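# Swing the compost pail's green lid fully open

## Task

Raise the compost pail's green lid to its fully open position so it stays propped open by itself, keep the pail upright, have neither arm in contact with the pail at the end, and make sure the white mug and the glass tumbler are still standing.

## Robot and tools

Robot: two six-joint arms, left_arm and right_arm, each with a parallel two-finger gripper and a wrist camera. In the scene frame the origin sits at table-top height midway between the nominal bases; +x points out over the table, +z up, and left_arm is on the +y side (this is not the image's left). Calibrated bases: left_arm at (-0.023, +0.271, +0.032) m, right_arm at (-0.031, -0.242, +0.018) m, both nearly unrotated. A camera stand stands behind the arms. Cameras: cam_high, cam_left_wrist, cam_right_wrist, each 504x504.

The row. Every motion call uses rows of 14 numbers, each in [-1, 1], covering both arms even if one stays still: left_arm's six joints then its opening, then right_arm's six joints and opening. Joint order inside each arm is fixed: wrist yaw, wrist pitch, wrist roll, shoulder, waist, elbow. Joint numbers are scaled offsets, not poses: 1.0 equals 2.224 rad for shoulder, waist and elbow, and 8.485 rad for the three wrist joints. They are added to the arm's Joint targets as they stood when the action (or move) began, not to the preceding row, so sending the same offset twice moves the joint twice. The opening number is absolute: +1 fully open, -1 shut; in between, the fingers go to where grip_measured reads that value. To hold a gripper unchanged, resend its current command; 0 is a real command (half open). To leave an arm's joints where they are, send 0 for all six.

Signs and ranges. Waist and wrist roll are reversed relative to the URDF. In your numbers the ranges are: waist -3.054 to 2.618, shoulder 0 to 3.142, elbow 0 to 3.142, wrist pitch -1.571 to 1.571, wrist yaw -1.571 to 1.571, wrist roll -2.094 to 2.094. An action that would push a joint more than 0.059 rad beyond its end is refused for both arms; real ends vary by up to 0.059 rad either way. Each step, a joint's target can lead its measured angle by at most 0.339 rad (big three) or 2.2 rad (wrist), and targets that would move a gripper more than 200 mm from where it is get scaled back, so big motions need several actions.

Tools.
execute_actions(actions, cameras): actions is a list of actions; each action is a table of up to 15 rows at 1/30 s each and lasts 0.5 s, the last row repeating if fewer are given. An empty list returns state, the scene number and images. cameras: list of names, ["all"], or [] for none.
move(target, speed, blend, opening_speed, grip_force, blocking, cameras): target is one 14-number row or a list of up to 15 rows; every row's offsets count from the same starting Joint targets. All joints interpolate together, so the hand traces a curve; no obstacle avoidance. speed is rad/s for the joint with farthest to travel, 0.01 to 12.57, default 0.5, one value or one per target. blend in rad rounds corners between listed targets (0 means stop at each). opening_speed is the opening change per second on the -1..+1 scale, at least 0.2; use it for gentle closing. grip_force is newtons per pad, 10 to 50, one value or one per arm; it persists. blocking=false returns after about 0.5 s while motion continues. Whole move is capped at 10 s. The result adds a move: line such as done, off_target, moving, held or fault, plus limits=held if steps were withheld.
wait(seconds 0-10, cameras): lets time pass with commands held. stop(cameras): brakes a running move. zoom_image(camera, region [x0, y0, x1, y1] in pixels, at most 504 per side) enlarges part of the newest image. read_manual(section) only returns licence text. finished_scene(scene 1-3) ends the current scene irreversibly; scene 1 is a practice run.

Results. end_effector_position (m) and end_effector_quat_wxyz are in the scene frame; the position is the point between the pads, about 1 cm behind the fingertips, and may be off by a few cm. Gripper fingers point along its +z and open along its y. Joint positions/velocities/targets/torques are listed per arm in the joint order above; the positions and velocities end with the pad gap (0.094 m fully open). Joint targets are what your next offsets add to. grip_measured uses the opening scale; grip_effort_nm is the gripper motor's averaged effort (negative closing). Torques are positive toward larger position numbers and include gravity. Lines to watch: "joint sent to its limit", "joint command not followed" (clearance check altered targets), MOTOR HOT, OVER-TEMPERATURE FAULT (that arm folds and stops). Action calls also list joint positions at selected steps.

Cautions. Move slowly near the pail, mug and tumbler; strike nothing hard, especially fixed or heavy items. Don't knock things over or let anything leave the table. Keep the arms, and the wrist-camera cables (which count as the hand), off each other and off objects. After an arm stalls against something, command its targets back past its measured positions so it stops pressing. Avoid holding loads or stretched or blocked poses for long, since motors heat even while you think, and time keeps running between replies. Finish with both grippers clear of the pail.

Each tool is called as name([rows], argument=value, ...), one row to a line, values as JSON.

## Session

execute_actions(actions=[])

Scene clock: 0.00 s.
left_arm: end_effector_position=(+0.3956, +0.2712, +0.1503) grip_measured=+1.000 grip_effort_nm=n/a end_effector_quat_wxyz=(+0.608, -0.026, +0.791, +0.067) | right_arm: end_effector_position=(+0.3589, -0.1938, +0.1213) grip_measured=+1.000 grip_effort_nm=n/a end_effector_quat_wxyz=(+0.606, -0.055, +0.794, +0.007)
Joint names: [wrist yaw, wrist pitch, wrist roll, shoulder, waist, elbow]
Joint positions: left_arm=[-0.24 0.895 -0.015 1.592 0.096 0.435 0.094] | right_arm=[0.068 0.972 0.039 1.552 -0.132 0.311 0.094]
Joint velocities: within noise
Joint torques (N m): no reading
Heat: left arm: 31 °C; right arm: 25 °C.
Joint targets: left_arm=[-0.240 0.884 -0.014 1.588 0.096 0.438] | right_arm=[0.069 0.971 0.038 1.545 -0.132 0.317]
Tool commands: left_gripper/opening=+1.0 right_gripper/opening=+1.0

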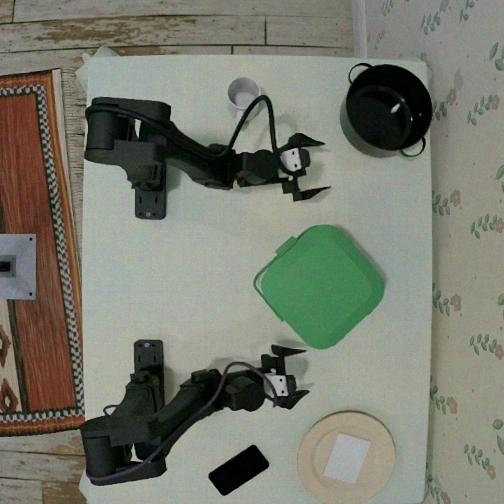

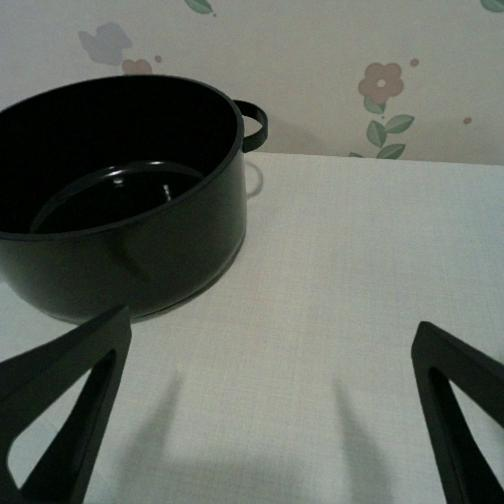

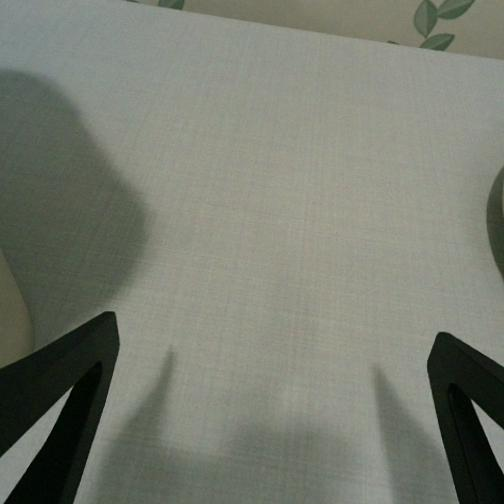

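zoom_image(camera="cam_high", region=[230, 200, 410, 380])

zoom_image(camera="cam_high", region=[60, 30, 504, 504])

Scaled by 2.800 from the camera's 504x504 image, which has a finer 720x720 frame.

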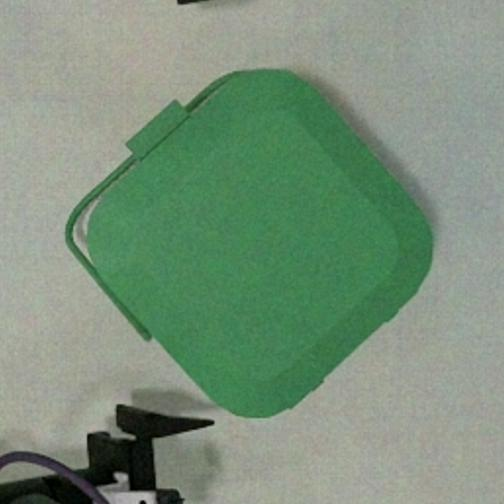

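Scaled by 1.063 from the camera's 504x504 image, which has a finer 720x720 frame.

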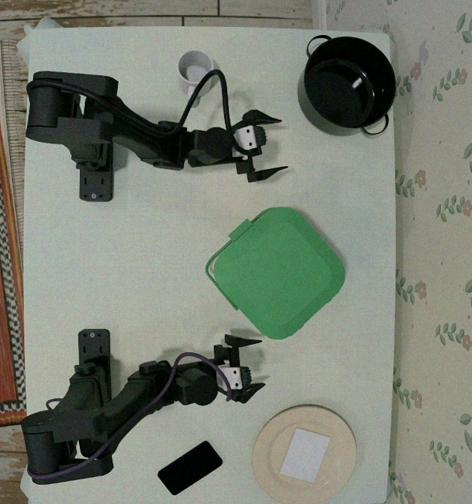

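move(target=[0.0283, -0.0806, 0.0016, -0.4892, 0.1592, -0.0621, 1, -0.0081, -0.0909, -0.0045, -0.4699, -0.1565, -0.0076, 1], speed=0.8, cameras=["all"])

Scene clock: 99.90 s.
left_arm: end_effector_position=(+0.2403, +0.1446, +0.2983) grip_measured=+1.000 grip_effort_nm=0.00 end_effector_quat_wxyz=(+0.699, +0.158, +0.679, -0.157) | right_arm: end_effector_position=(+0.2271, -0.1038, +0.2750) grip_measured=+1.000 grip_effort_nm=-0.03 end_effector_quat_wxyz=(+0.687, -0.174, +0.686, +0.166)
Joint names: [wrist yaw, wrist pitch, wrist roll, shoulder, waist, elbow]
Joint positions: left_arm=[-0.004 0.217 -0.008 0.508 0.445 0.319 0.094] | right_arm=[0.008 0.198 0.012 0.511 -0.474 0.311 0.094]
Joint torques (N m): left_arm=[0.02 1.82 0.07 0.61 0.5 6.61] | right_arm=[-0.14 1.76 -0.08 -0.27 -0.51 6.24]
Heat: left arm: 32 °C; right arm: 34 °C.
Joint targets: left_arm=[0.000 0.200 -0.001 0.500 0.450 0.300] | right_arm=[0.000 0.199 0.000 0.500 -0.480 0.300]
move: done

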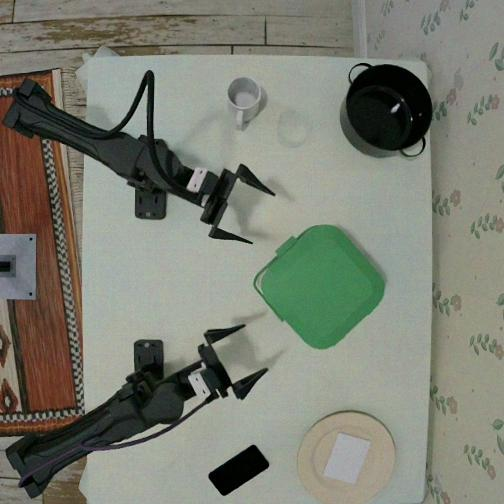

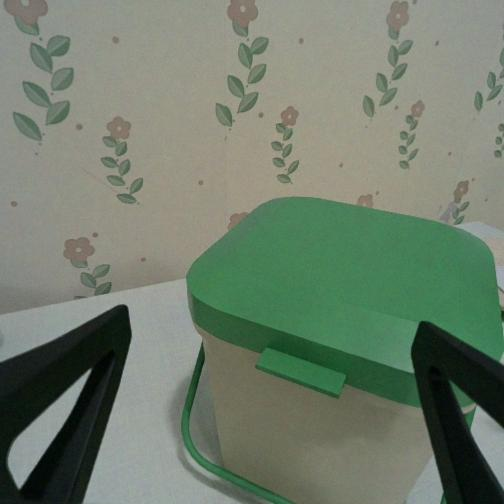

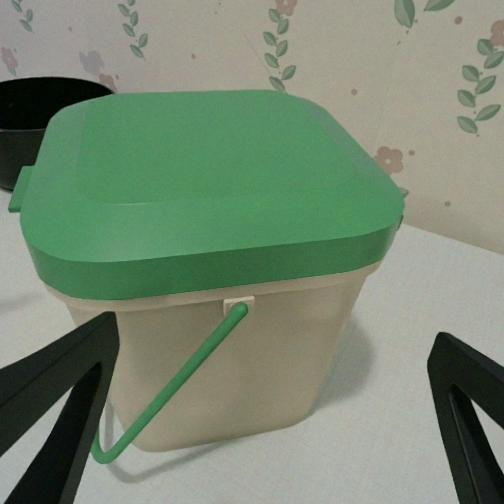

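zoom_image(camera="cam_right_wrist", region=[0, 60, 420, 480])

zoom_image(camera="cam_left_wrist", region=[150, 180, 504, 504])

Scaled by 1.200 from the camera's 504x504 image, which has a finer 720x720 frame.

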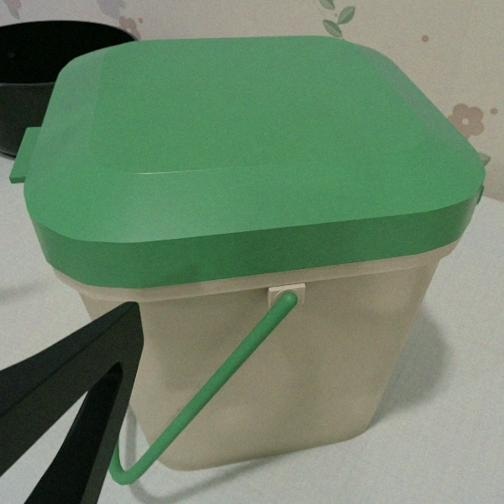

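Scaled by 1.424 from the camera's 504x504 image, which has a finer 720x720 frame.

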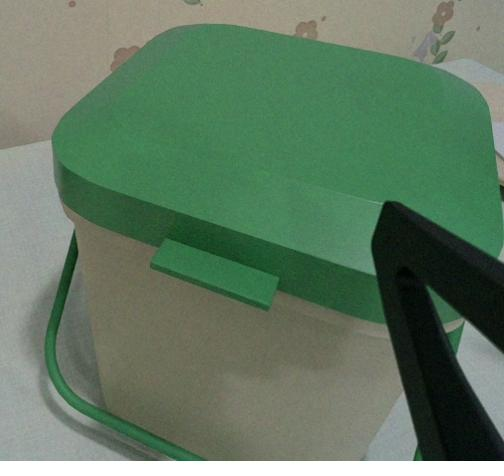

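move(target=[0, 0, 0.185, 0, 0, 0, 1, 0, 0, 0, 0, 0, 0, 1], speed=1.0, cameras=["all"])

Scene clock: 295.47 s.
left_arm: end_effector_position=(+0.2398, +0.1435, +0.2981) grip_measured=+1.000 grip_effort_nm=-0.01 end_effector_quat_wxyz=(+0.377, -0.370, +0.592, -0.609) | right_arm: end_effector_position=(+0.2271, -0.1038, +0.2748) grip_measured=+1.000 grip_effort_nm=-0.03 end_effector_quat_wxyz=(+0.686, -0.174, +0.686, +0.166)
Joint names: [wrist yaw, wrist pitch, wrist roll, shoulder, waist, elbow]
Joint positions: left_arm=[0.003 0.216 1.575 0.508 0.445 0.319 0.094] | right_arm=[0.008 0.197 0.012 0.511 -0.474 0.311 0.094]
Joint torques (N m): left_arm=[-0.05 1.83 -0.1 0.59 0.47 6.63] | right_arm=[-0.13 1.77 -0.09 -0.25 -0.51 6.26]
Heat: left arm: 35 °C; right arm: 39 °C.
Joint targets: left_arm=[-0.001 0.200 1.569 0.500 0.450 0.300] | right_arm=[0.000 0.199 0.000 0.500 -0.480 0.300]
move: done

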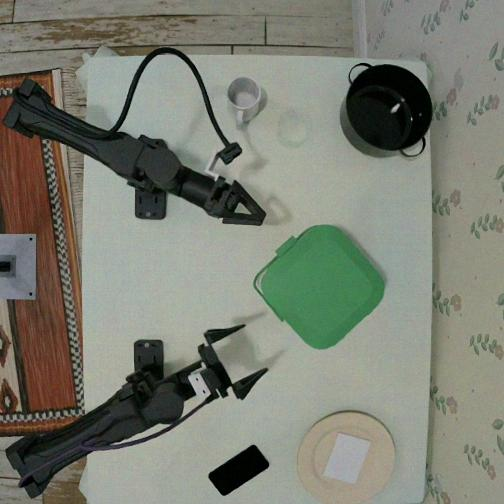

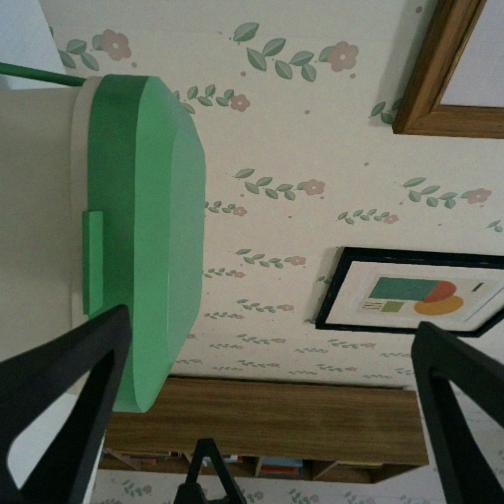

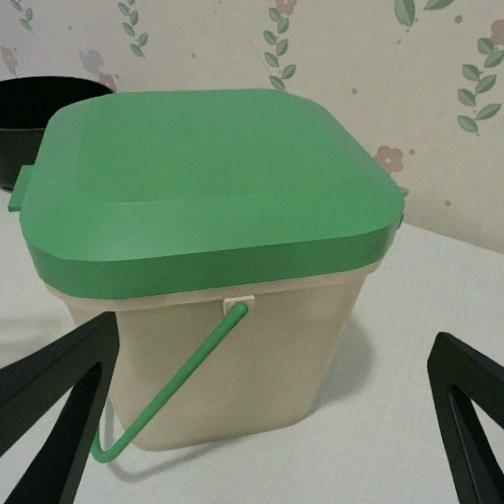

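move(target=[0.0605, 0.054, 0, 0.156, -0.1205, -0.0621, 1, 0, 0, 0, 0, 0, 0, 1], speed=0.5, cameras=["all"])

Scene clock: 314.60 s.
left_arm: end_effector_position=(+0.2563, +0.1269, +0.2371) grip_measured=+1.000 grip_effort_nm=-0.01 end_effector_quat_wxyz=(+0.287, -0.304, +0.646, -0.638) | right_arm: end_effector_position=(+0.2271, -0.1038, +0.2748) grip_measured=+1.000 grip_effort_nm=-0.03 end_effector_quat_wxyz=(+0.686, -0.174, +0.686, +0.166)
Joint names: [wrist yaw, wrist pitch, wrist roll, shoulder, waist, elbow]
Joint positions: left_arm=[0.512 0.649 1.576 0.847 0.186 0.175 0.094] | right_arm=[0.008 0.197 0.012 0.511 -0.474 0.311 0.094]
Joint torques (N m): left_arm=[0.01 1.98 -0.07 -0.54 -0.4 6.54] | right_arm=[-0.13 1.77 -0.09 -0.25 -0.53 6.26]
Heat: left arm: 35 °C; right arm: 39 °C.
Joint targets: left_arm=[0.513 0.658 1.569 0.847 0.182 0.162] | right_arm=[0.000 0.199 0.000 0.500 -0.480 0.300]
move: done

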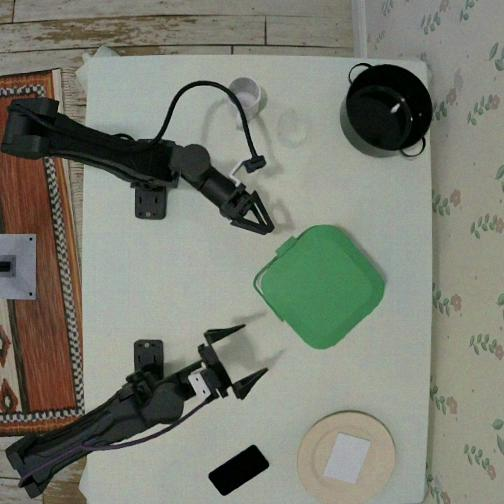

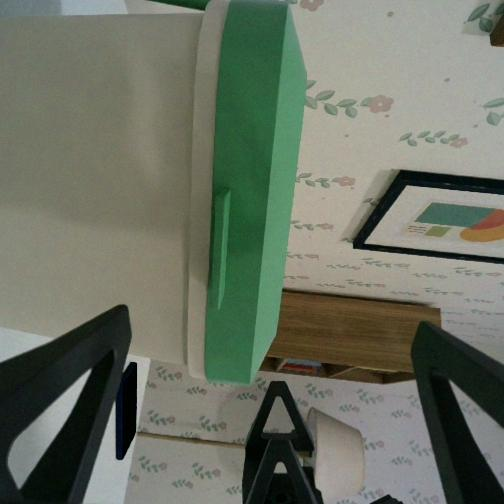

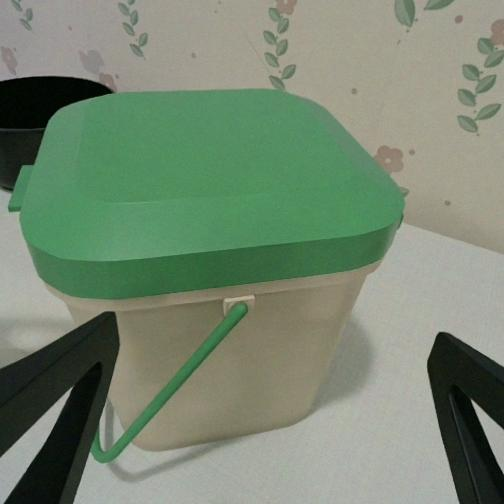

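move(target=[-0.0068, 0.0278, 0, 0.1569, 0.0459, 0.0616, 1, 0, 0, 0, 0, 0, 0, 1], speed=0.25, cameras=["all"])

Scene clock: 333.70 s.
left_arm: end_effector_position=(+0.2903, +0.0947, +0.2313) grip_measured=+1.000 grip_effort_nm=-0.01 end_effector_quat_wxyz=(+0.271, -0.290, +0.655, -0.643) | right_arm: end_effector_position=(+0.2271, -0.1038, +0.2748) grip_measured=+1.000 grip_effort_nm=-0.03 end_effector_quat_wxyz=(+0.686, -0.174, +0.686, +0.166)
Joint names: [wrist yaw, wrist pitch, wrist roll, shoulder, waist, elbow]
Joint positions: left_arm=[0.467 0.886 1.576 1.19 0.28 0.276 0.094] | right_arm=[0.008 0.197 0.012 0.511 -0.474 0.311 0.094]
Joint torques (N m): left_arm=[-0.11 1.98 -0.08 -2.5 0.53 9.1] | right_arm=[-0.13 1.77 -0.08 -0.27 -0.51 6.26]
Heat: left arm: 34 °C; right arm: 40 °C.
Joint targets: left_arm=[0.455 0.894 1.569 1.196 0.284 0.299] | right_arm=[0.000 0.199 0.000 0.500 -0.480 0.300]
move: done

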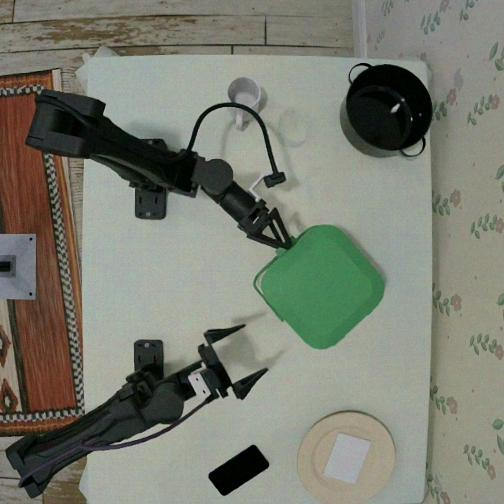

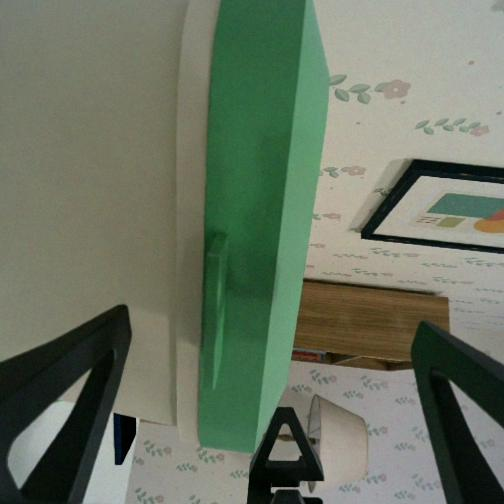

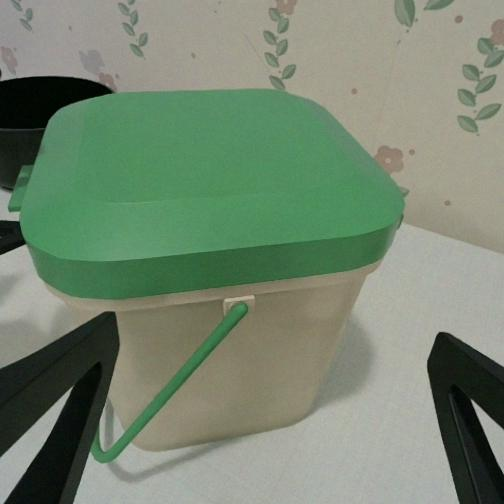

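move([
  [0.0068, -0.0278, 0, -0.1569, -0.0459, -0.0616, 1, 0, 0, 0, 0, 0, 0, 1],
  [0.025, 0.0153, -0.1855, -0.0238, -0.0782, -0.0809, 1, 0, 0, 0, 0, 0, 0, 1],
], speed=0.5, cameras=["all"])

Scene clock: 406.53 s.
left_arm: end_effector_position=(+0.2647, +0.1242, +0.2177) grip_measured=+1.000 grip_effort_nm=-0.02 end_effector_quat_wxyz=(+0.656, +0.270, +0.650, -0.273) | right_arm: end_effector_position=(+0.2271, -0.1038, +0.2747) grip_measured=+1.000 grip_effort_nm=-0.03 end_effector_quat_wxyz=(+0.686, -0.174, +0.687, +0.166)
Joint names: [wrist yaw, wrist pitch, wrist roll, shoulder, waist, elbow]
Joint positions: left_arm=[0.664 1.017 0.008 1.138 0.115 0.133 0.094] | right_arm=[0.008 0.197 0.012 0.511 -0.474 0.311 0.094]
Joint torques (N m): left_arm=[0.03 1.89 -0.1 -1.51 -0.47 5.37] | right_arm=[-0.13 1.77 -0.08 -0.24 -0.51 6.26]
Heat: left arm: 36 °C; right arm: 41 °C.
Joint targets: left_arm=[0.667 1.024 -0.005 1.143 0.110 0.119] | right_arm=[0.000 0.199 0.000 0.500 -0.480 0.300]
move: done

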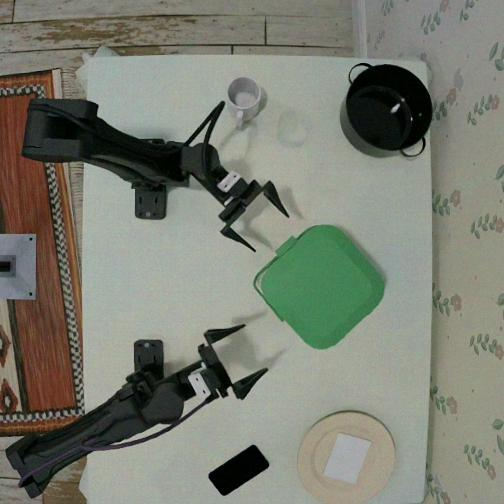

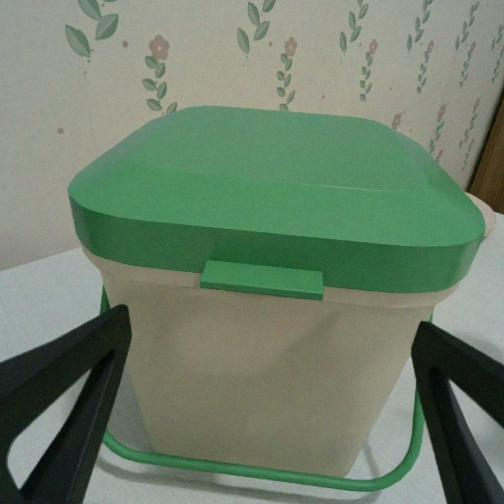

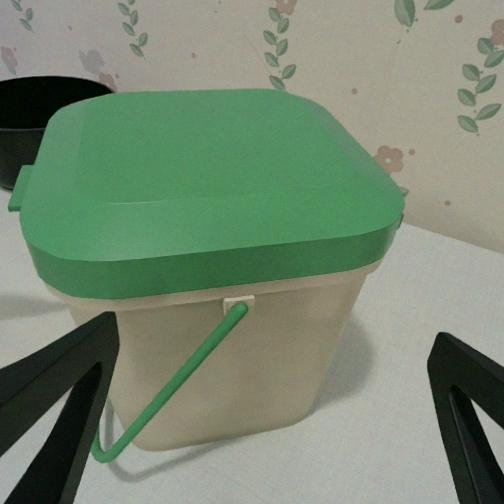

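zoom_image(camera="cam_left_wrist", region=[60, 200, 480, 340])

Scaled by 1.200 from the camera's 504x504 image, which has a finer 720x720 frame.

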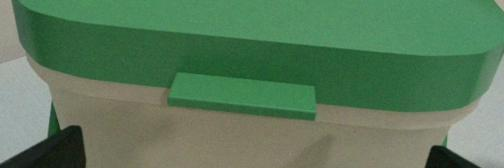

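move(target=[-0.0038, 0.0152, -0.001, 0.112, 0.0335, 0.0621, 1, 0, 0, 0, 0, 0, 0, 1], speed=0.25, cameras=["all"])

zoom_image(camera="cam_left_wrist", region=[60, 200, 480, 480])

Scene clock: 432.53 s.
left_arm: end_effector_position=(+0.2921, +0.1018, +0.2112) grip_measured=+1.000 grip_effort_nm=-0.02 end_effector_quat_wxyz=(+0.647, +0.286, +0.647, -0.286) | right_arm: end_effector_position=(+0.2271, -0.1038, +0.2747) grip_measured=+1.000 grip_effort_nm=-0.03 end_effector_quat_wxyz=(+0.686, -0.174, +0.687, +0.166)
Joint names: [wrist yaw, wrist pitch, wrist roll, shoulder, waist, elbow]
Joint positions: left_arm=[0.644 1.145 -0.001 1.383 0.18 0.238 0.094] | right_arm=[0.008 0.197 0.012 0.511 -0.474 0.311 0.094]
Joint torques (N m): left_arm=[-0.1 1.91 -0.12 -3.14 0.51 7.68] | right_arm=[-0.13 1.77 -0.09 -0.28 -0.51 6.28]
Heat: left arm: 35 °C; right arm: 41 °C.
Joint targets: left_arm=[0.635 1.153 -0.013 1.392 0.185 0.257] | right_arm=[0.000 0.199 0.000 0.500 -0.480 0.300]
move: done

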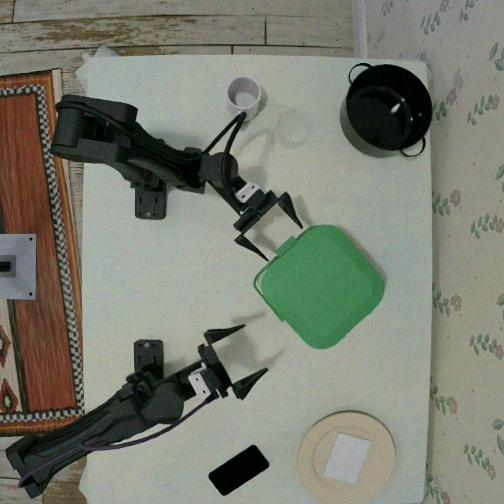

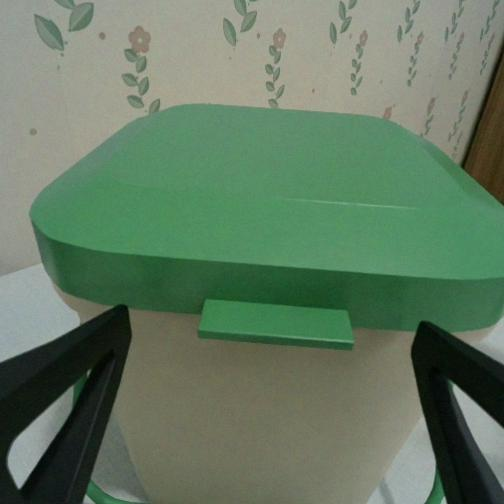

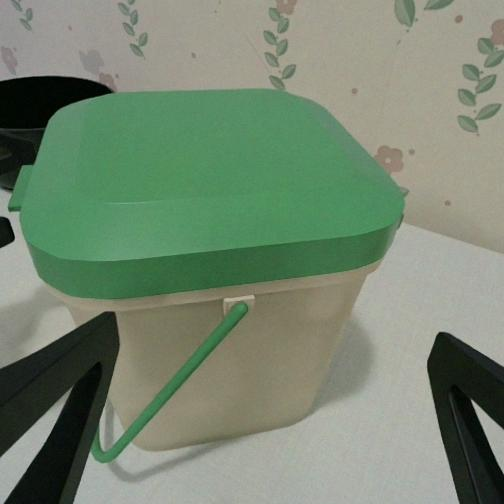

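Scaled by 1.200 from the camera's 504x504 image, which has a finer 720x720 frame.

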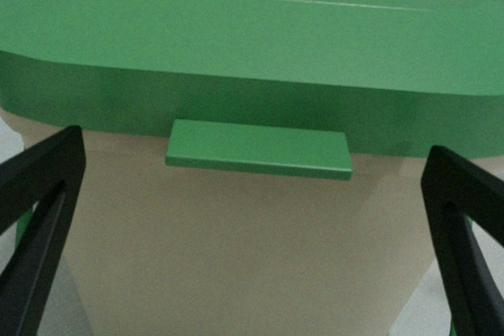

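move(target=[0, 0, 0, 0, 0, 0, -0.12, 0, 0, 0, 0, 0, 0, 1], grip_force=15, opening_speed=0.4, cameras=["all"])

Scene clock: 451.43 s.
left_arm: end_effector_position=(+0.2921, +0.1018, +0.2113) grip_measured=+0.061 grip_effort_nm=-0.36 end_effector_quat_wxyz=(+0.647, +0.286, +0.646, -0.285) | right_arm: end_effector_position=(+0.2271, -0.1038, +0.2747) grip_measured=+1.000 grip_effort_nm=-0.03 end_effector_quat_wxyz=(+0.686, -0.174, +0.687, +0.166)
Joint names: [wrist yaw, wrist pitch, wrist roll, shoulder, waist, elbow]
Joint positions: left_arm=[0.644 1.146 -0.001 1.383 0.18 0.238 0.05] | right_arm=[0.008 0.197 0.012 0.511 -0.474 0.311 0.094]
Joint torques (N m): left_arm=[-0.1 1.91 -0.11 -3.15 0.54 7.71] | right_arm=[-0.14 1.77 -0.08 -0.25 -0.53 6.27]
Heat: left arm: 34 °C; right arm: 42 °C.
Joint targets: left_arm=[0.635 1.153 -0.013 1.392 0.185 0.257] | right_arm=[0.000 0.199 0.000 0.500 -0.480 0.300]
grip_force (N): 15, 15
move: done

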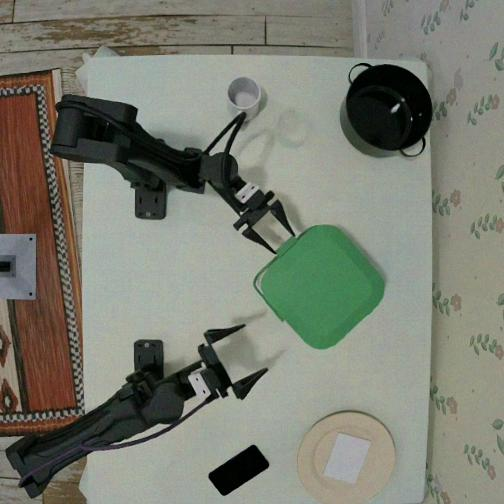

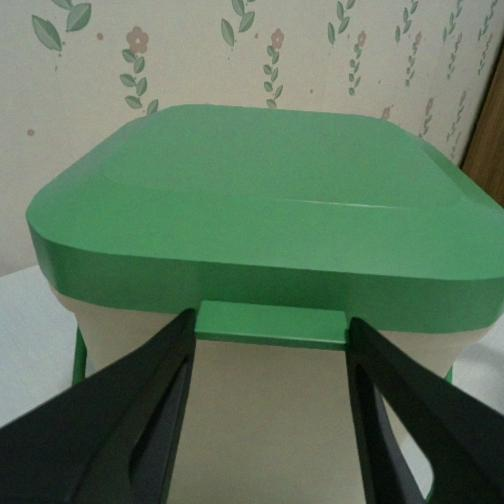

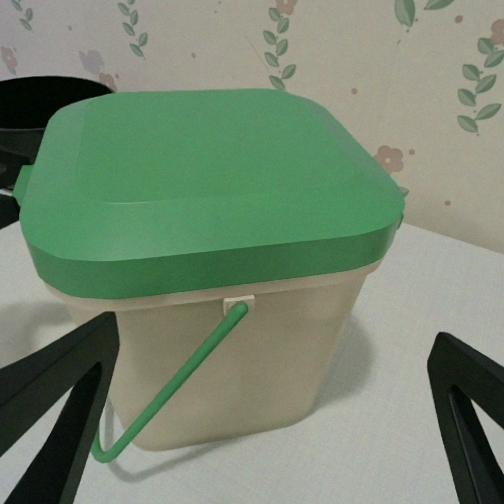

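move([
  [-0.0006, -0.0312, 0, -0.0778, 0.0022, 0.0414, -0.12, 0, 0, 0, 0, 0, 0, 1],
  [-0.0038, -0.0543, 0, -0.1106, 0.0144, 0.0967, -0.12, 0, 0, 0, 0, 0, 0, 1],
], speed=0.25, blend=0.03, cameras=["all"])

Scene clock: 493.70 s.
left_arm: end_effector_position=(+0.3022, +0.0916, +0.2739) grip_measured=+0.060 grip_effort_nm=-0.38 end_effector_quat_wxyz=(+0.643, +0.291, +0.648, -0.287) | right_arm: end_effector_position=(+0.2271, -0.1038, +0.2747) grip_measured=+1.000 grip_effort_nm=-0.03 end_effector_quat_wxyz=(+0.686, -0.174, +0.687, +0.166)
Joint names: [wrist yaw, wrist pitch, wrist roll, shoulder, waist, elbow]
Joint positions: left_arm=[0.621 0.706 -0.01 1.164 0.212 0.445 0.05] | right_arm=[0.008 0.197 0.012 0.511 -0.474 0.311 0.094]
Joint torques (N m): left_arm=[-0.19 1.72 -0.05 -5.08 0.5 9.96] | right_arm=[-0.14 1.77 -0.09 -0.25 -0.54 6.27]
Heat: left arm: 34 °C; right arm: 42 °C.
Joint targets: left_arm=[0.603 0.692 -0.013 1.146 0.217 0.472] | right_arm=[0.000 0.199 0.000 0.500 -0.480 0.300]
grip_force (N): 15, 15
move: done

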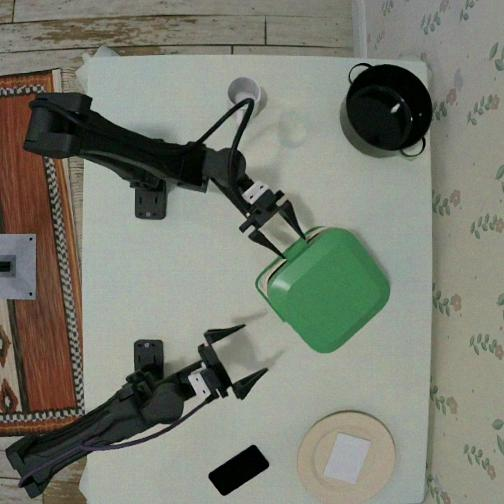

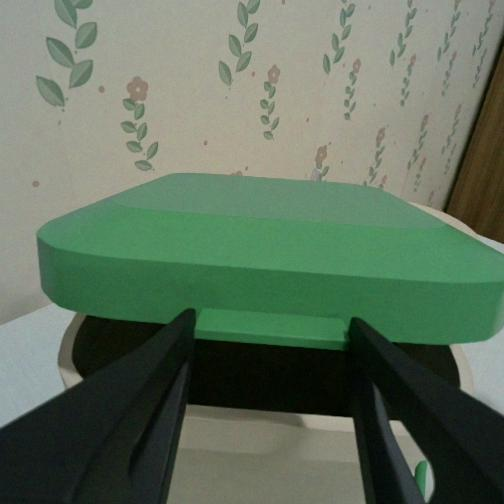

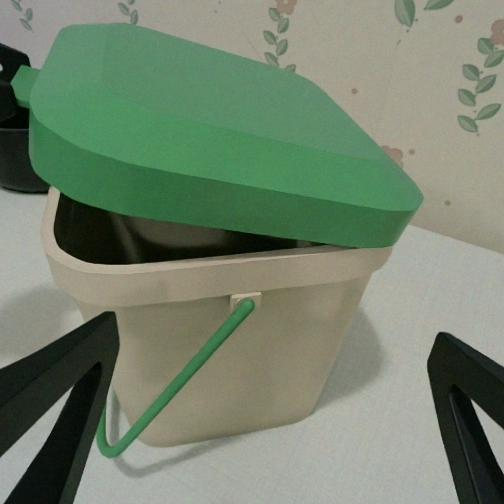

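move([
  [-0.0057, -0.0186, 0, -0.0117, 0.0175, 0.0661, -0.12, 0, 0, 0, 0, 0, 0, 1],
  [-0.011, -0.0305, 0, 0.0099, 0.0387, 0.1326, -0.12, 0, 0, 0, 0, 0, 0, 1],
  [-0.0169, -0.0392, 0, 0.0445, 0.0612, 0.201, -0.12, 0, 0, 0, 0, 0, 0, 1],
  [-0.0222, -0.0458, 0, 0.089, 0.0823, 0.2702, -0.12, 0, 0, 0, 0, 0, 0, 1],
], speed=0.3, blend=0.03, cameras=["all"])

Scene clock: 513.13 s.
left_arm: end_effector_position=(+0.3573, +0.0282, +0.3963) grip_measured=+0.060 grip_effort_nm=-0.38 end_effector_quat_wxyz=(+0.652, +0.289, +0.641, -0.283) | right_arm: end_effector_position=(+0.2271, -0.1038, +0.2747) grip_measured=+1.000 grip_effort_nm=-0.03 end_effector_quat_wxyz=(+0.686, -0.174, +0.687, +0.166)
Joint names: [wrist yaw, wrist pitch, wrist roll, shoulder, waist, elbow]
Joint positions: left_arm=[0.429 0.306 -0.009 1.337 0.395 1.043 0.05] | right_arm=[0.008 0.197 0.012 0.511 -0.474 0.311 0.094]
Joint torques (N m): left_arm=[-0.14 1.9 -0.04 -5.46 0.53 10.97] | right_arm=[-0.14 1.77 -0.09 -0.25 -0.49 6.28]
Heat: left arm: 35 °C; right arm: 43 °C.
Joint targets: left_arm=[0.415 0.304 -0.013 1.344 0.400 1.073] | right_arm=[0.000 0.199 0.000 0.500 -0.480 0.300]
grip_force (N): 15, 15
move: done

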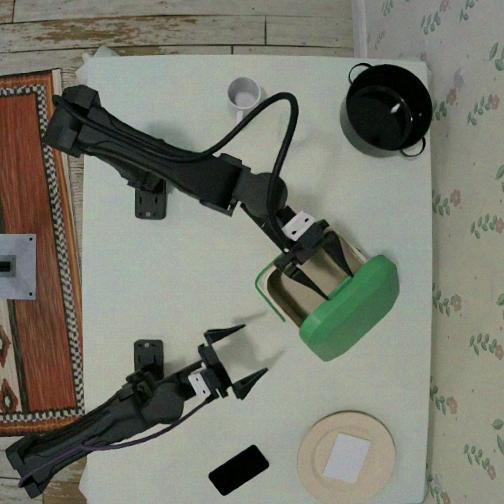

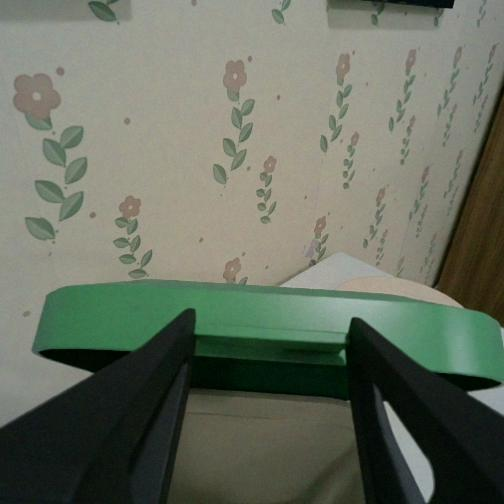

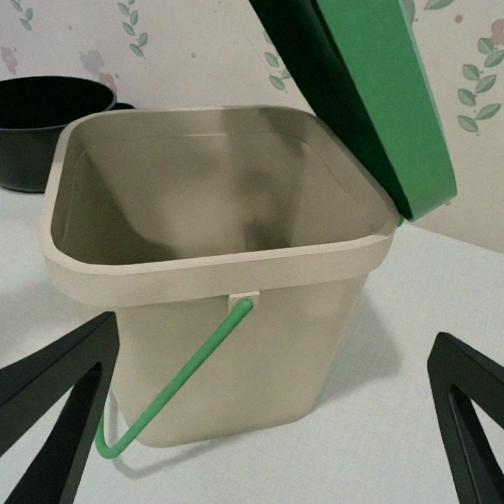

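move([
  [-0.0038, -0.0031, 0, 0.0472, 0.0144, 0.054, -0.12, 0, 0, 0, 0, 0, 0, 1],
  [-0.0073, -0.0064, 0, 0.0872, 0.0279, 0.1061, -0.12, 0, 0, 0, 0, 0, 0, 1],
  [-0.0103, -0.0087, 0, 0.1268, 0.0391, 0.1551, -0.12, 0, 0, 0, 0, 0, 0, 1],
  [-0.0132, -0.011, 0, 0.1736, 0.0504, 0.2104, -0.12, 0, 0, 0, 0, 0, 0, 1],
], speed=0.3, blend=0.03, cameras=["all"])

Scene clock: 527.43 s.
left_arm: end_effector_position=(+0.4267, -0.0500, +0.4343) grip_measured=+0.060 grip_effort_nm=-0.38 end_effector_quat_wxyz=(+0.662, +0.289, +0.629, -0.288) | right_arm: end_effector_position=(+0.2271, -0.1038, +0.2747) grip_measured=+1.000 grip_effort_nm=-0.03 end_effector_quat_wxyz=(+0.686, -0.174, +0.687, +0.166)
Joint names: [wrist yaw, wrist pitch, wrist roll, shoulder, waist, elbow]
Joint positions: left_arm=[0.323 0.236 -0.007 1.709 0.51 1.517 0.05] | right_arm=[0.008 0.197 0.012 0.511 -0.474 0.311 0.094]
Joint torques (N m): left_arm=[-0.23 1.7 -0.06 -8.58 0.28 10.44] | right_arm=[-0.13 1.77 -0.08 -0.25 -0.51 6.24]
Heat: left arm: 36 °C; right arm: 43 °C.
Joint targets: left_arm=[0.302 0.210 -0.013 1.730 0.512 1.541] | right_arm=[0.000 0.199 0.000 0.500 -0.480 0.300]
grip_force (N): 15, 15
move: done

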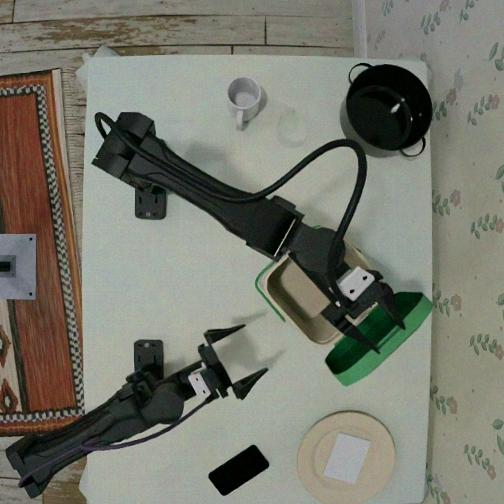

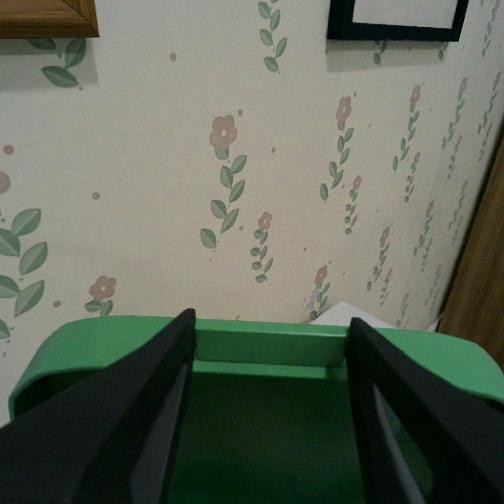

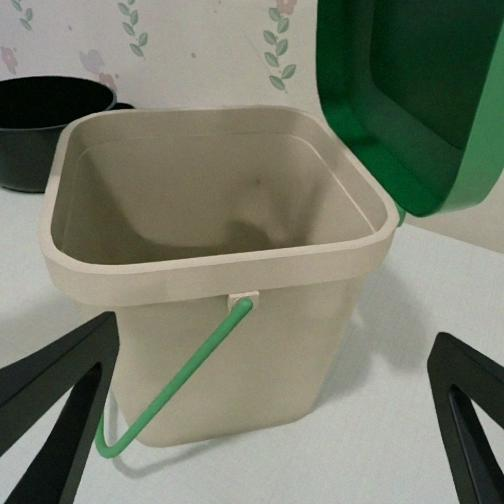

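move(target=[-0.003, -0.0041, 0, 0.0652, 0.0121, 0.067, -0.12, 0, 0, 0, 0, 0, 0, 1], speed=0.2, cameras=["all"])

Scene clock: 532.07 s.
left_arm: end_effector_position=(+0.4507, -0.0772, +0.4344) grip_measured=+0.060 grip_effort_nm=-0.38 end_effector_quat_wxyz=(+0.665, +0.289, +0.626, -0.289) | right_arm: end_effector_position=(+0.2271, -0.1038, +0.2747) grip_measured=+1.000 grip_effort_nm=-0.03 end_effector_quat_wxyz=(+0.686, -0.174, +0.687, +0.166)
Joint names: [wrist yaw, wrist pitch, wrist roll, shoulder, waist, elbow]
Joint positions: left_arm=[0.296 0.224 -0.007 1.845 0.537 1.673 0.05] | right_arm=[0.008 0.197 0.012 0.511 -0.474 0.311 0.094]
Joint torques (N m): left_arm=[-0.22 1.51 -0.05 -9.28 0.2 9.78] | right_arm=[-0.13 1.76 -0.09 -0.24 -0.53 6.24]
Heat: left arm: 35 °C; right arm: 43 °C.
Joint targets: left_arm=[0.277 0.175 -0.013 1.875 0.539 1.690] | right_arm=[0.000 0.199 0.000 0.500 -0.480 0.300]
grip_force (N): 15, 15
move: off_target (left_arm); left_arm: the wrist pitch is farthest, 0.049 rad from its target

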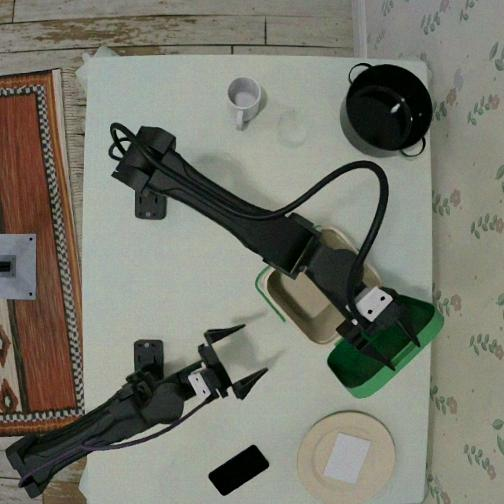

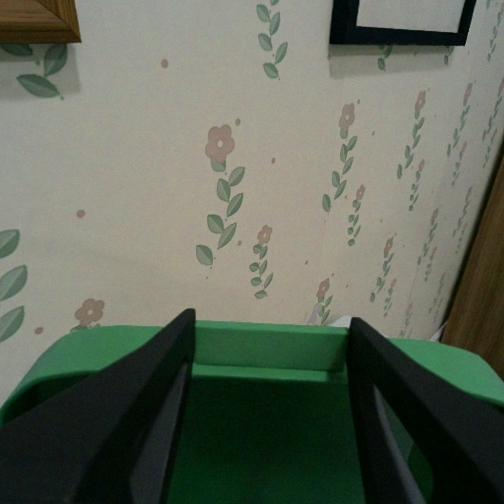

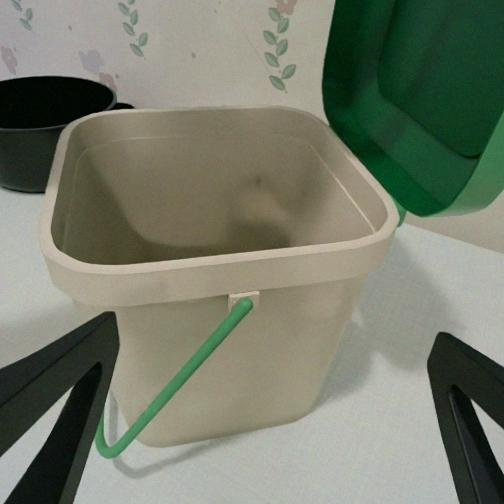

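move(target=[-0.0032, -0.0041, 0, 0.0697, 0.0094, 0.0629, -0.12, 0, 0, 0, 0, 0, 0, 1], speed=0.2, cameras=["all"])

Scene clock: 537.93 s.
left_arm: end_effector_position=(+0.4747, -0.1041, +0.4275) grip_measured=+0.060 grip_effort_nm=-0.38 end_effector_quat_wxyz=(+0.668, +0.288, +0.622, -0.290) | right_arm: end_effector_position=(+0.2271, -0.1038, +0.2747) grip_measured=+1.000 grip_effort_nm=-0.03 end_effector_quat_wxyz=(+0.686, -0.174, +0.687, +0.166)
Joint names: [wrist yaw, wrist pitch, wrist roll, shoulder, waist, elbow]
Joint positions: left_arm=[0.274 0.223 -0.007 1.986 0.561 1.826 0.05] | right_arm=[0.008 0.197 0.012 0.511 -0.474 0.311 0.094]
Joint torques (N m): left_arm=[-0.27 1.22 -0.06 -9.54 -0.01 8.54] | right_arm=[-0.14 1.78 -0.09 -0.25 -0.53 6.27]
Heat: left arm: 34 °C; right arm: 43 °C.
Joint targets: left_arm=[0.250 0.141 -0.013 2.030 0.560 1.830] | right_arm=[0.000 0.199 0.000 0.500 -0.480 0.300]
grip_force (N): 15, 15
move: off_target (left_arm); left_arm: the wrist pitch is farthest, 0.082 rad from its target

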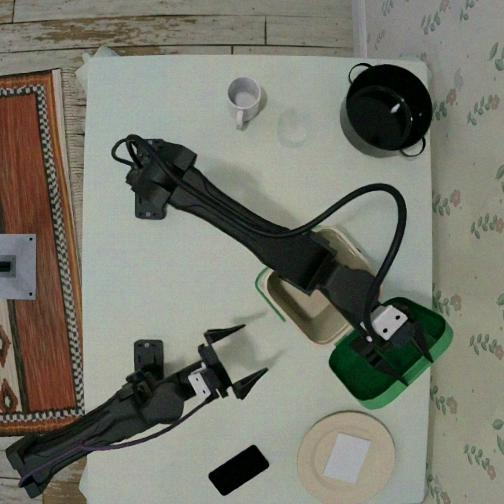

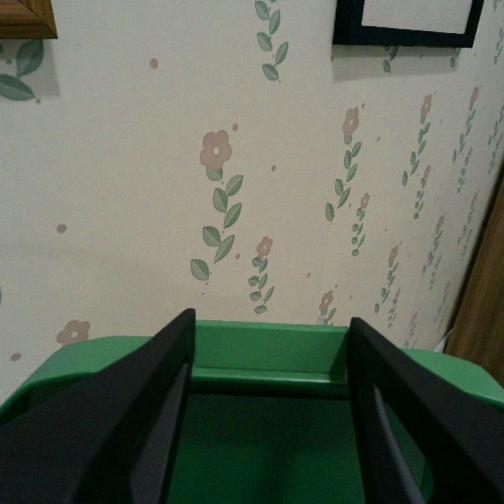

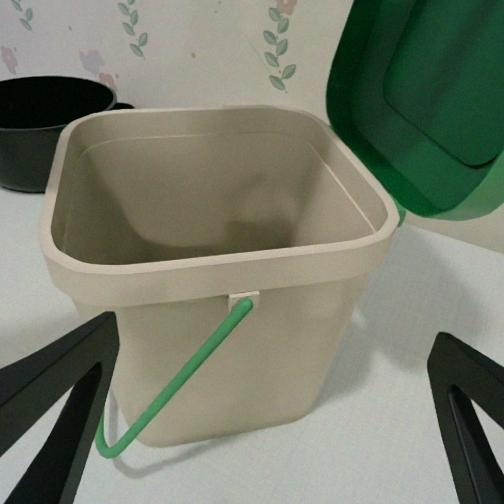

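move(target=[-0.0012, -0.0084, 0, 0.0436, 0.0036, 0.0913, -0.12, 0, 0, 0, 0, 0, 0, 1], speed=0.2, cameras=["all"])

Scene clock: 549.97 s.
left_arm: end_effector_position=(+0.4951, -0.1173, +0.4240) grip_measured=+0.060 grip_effort_nm=-0.38 end_effector_quat_wxyz=(+0.656, +0.286, +0.639, -0.284) | right_arm: end_effector_position=(+0.2271, -0.1038, +0.2747) grip_measured=+1.000 grip_effort_nm=-0.03 end_effector_quat_wxyz=(+0.686, -0.174, +0.687, +0.166)
Joint names: [wrist yaw, wrist pitch, wrist roll, shoulder, waist, elbow]
Joint positions: left_arm=[0.254 0.104 -0.007 2.094 0.566 2.012 0.05] | right_arm=[0.008 0.197 0.012 0.511 -0.474 0.311 0.094]
Joint torques (N m): left_arm=[-0.14 1.64 -0.07 -11.63 0.2 10.1] | right_arm=[-0.14 1.78 -0.09 -0.25 -0.53 6.28]
Heat: left arm: 34 °C; right arm: 43 °C.
Joint targets: left_arm=[0.240 0.069 -0.013 2.127 0.568 2.033] | right_arm=[0.000 0.199 0.000 0.500 -0.480 0.300]
grip_force (N): 15, 15
move: done

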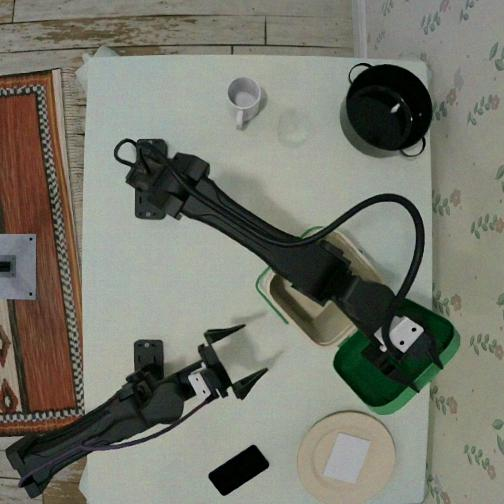

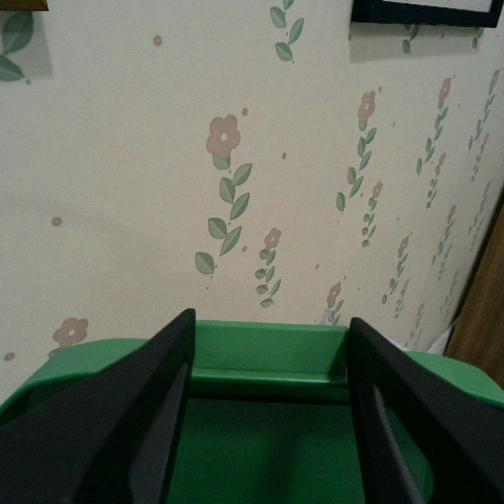

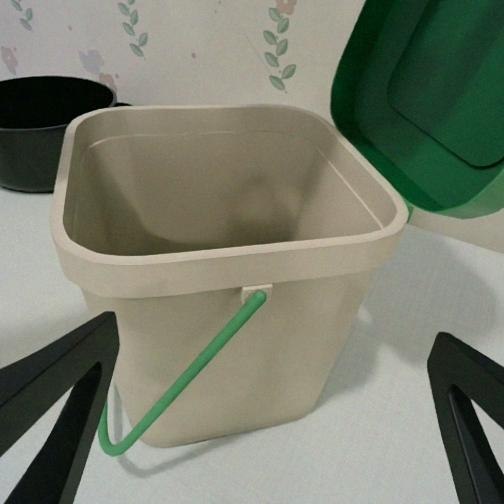

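move(target=[0.0016, -0.0011, 0, -0.0391, -0.0045, -0.0441, -0.12, 0, 0, 0, 0, 0, 0, 1], speed=0.15, cameras=["all"])

Scene clock: 559.70 s.
left_arm: end_effector_position=(+0.4879, -0.1131, +0.4247) grip_measured=+0.060 grip_effort_nm=-0.38 end_effector_quat_wxyz=(+0.655, +0.287, +0.639, -0.283) | right_arm: end_effector_position=(+0.2271, -0.1038, +0.2747) grip_measured=+1.000 grip_effort_nm=-0.04 end_effector_quat_wxyz=(+0.686, -0.174, +0.687, +0.166)
Joint names: [wrist yaw, wrist pitch, wrist roll, shoulder, waist, elbow]
Joint positions: left_arm=[0.256 0.113 -0.009 2.056 0.566 1.961 0.05] | right_arm=[0.008 0.197 0.012 0.511 -0.474 0.311 0.094]
Joint torques (N m): left_arm=[-0.04 1.47 -0.05 -15.71 -0.87 5.9] | right_arm=[-0.13 1.77 -0.09 -0.25 -0.53 6.27]
Heat: left arm: 35 °C; right arm: 43 °C.
Joint targets: left_arm=[0.253 0.060 -0.013 2.040 0.558 1.935] | right_arm=[0.000 0.199 0.000 0.500 -0.480 0.300]
grip_force (N): 15, 15
move: off_target (left_arm); left_arm: the wrist pitch is farthest, 0.054 rad from its target

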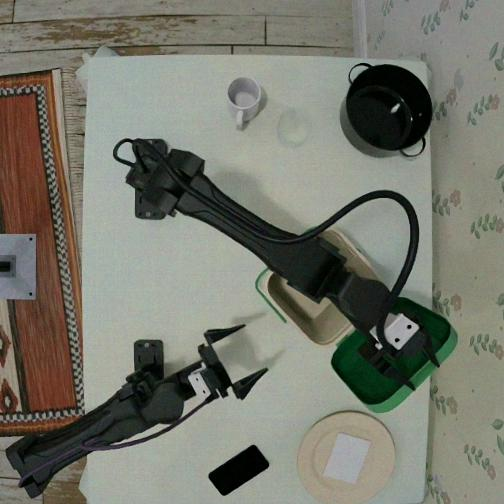

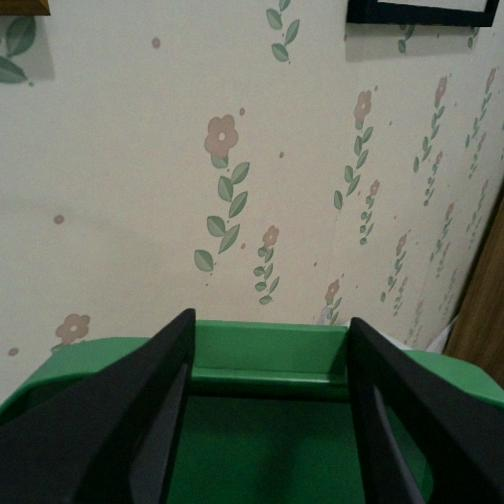

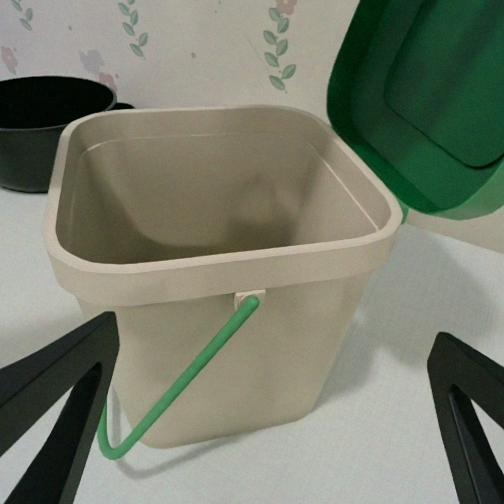

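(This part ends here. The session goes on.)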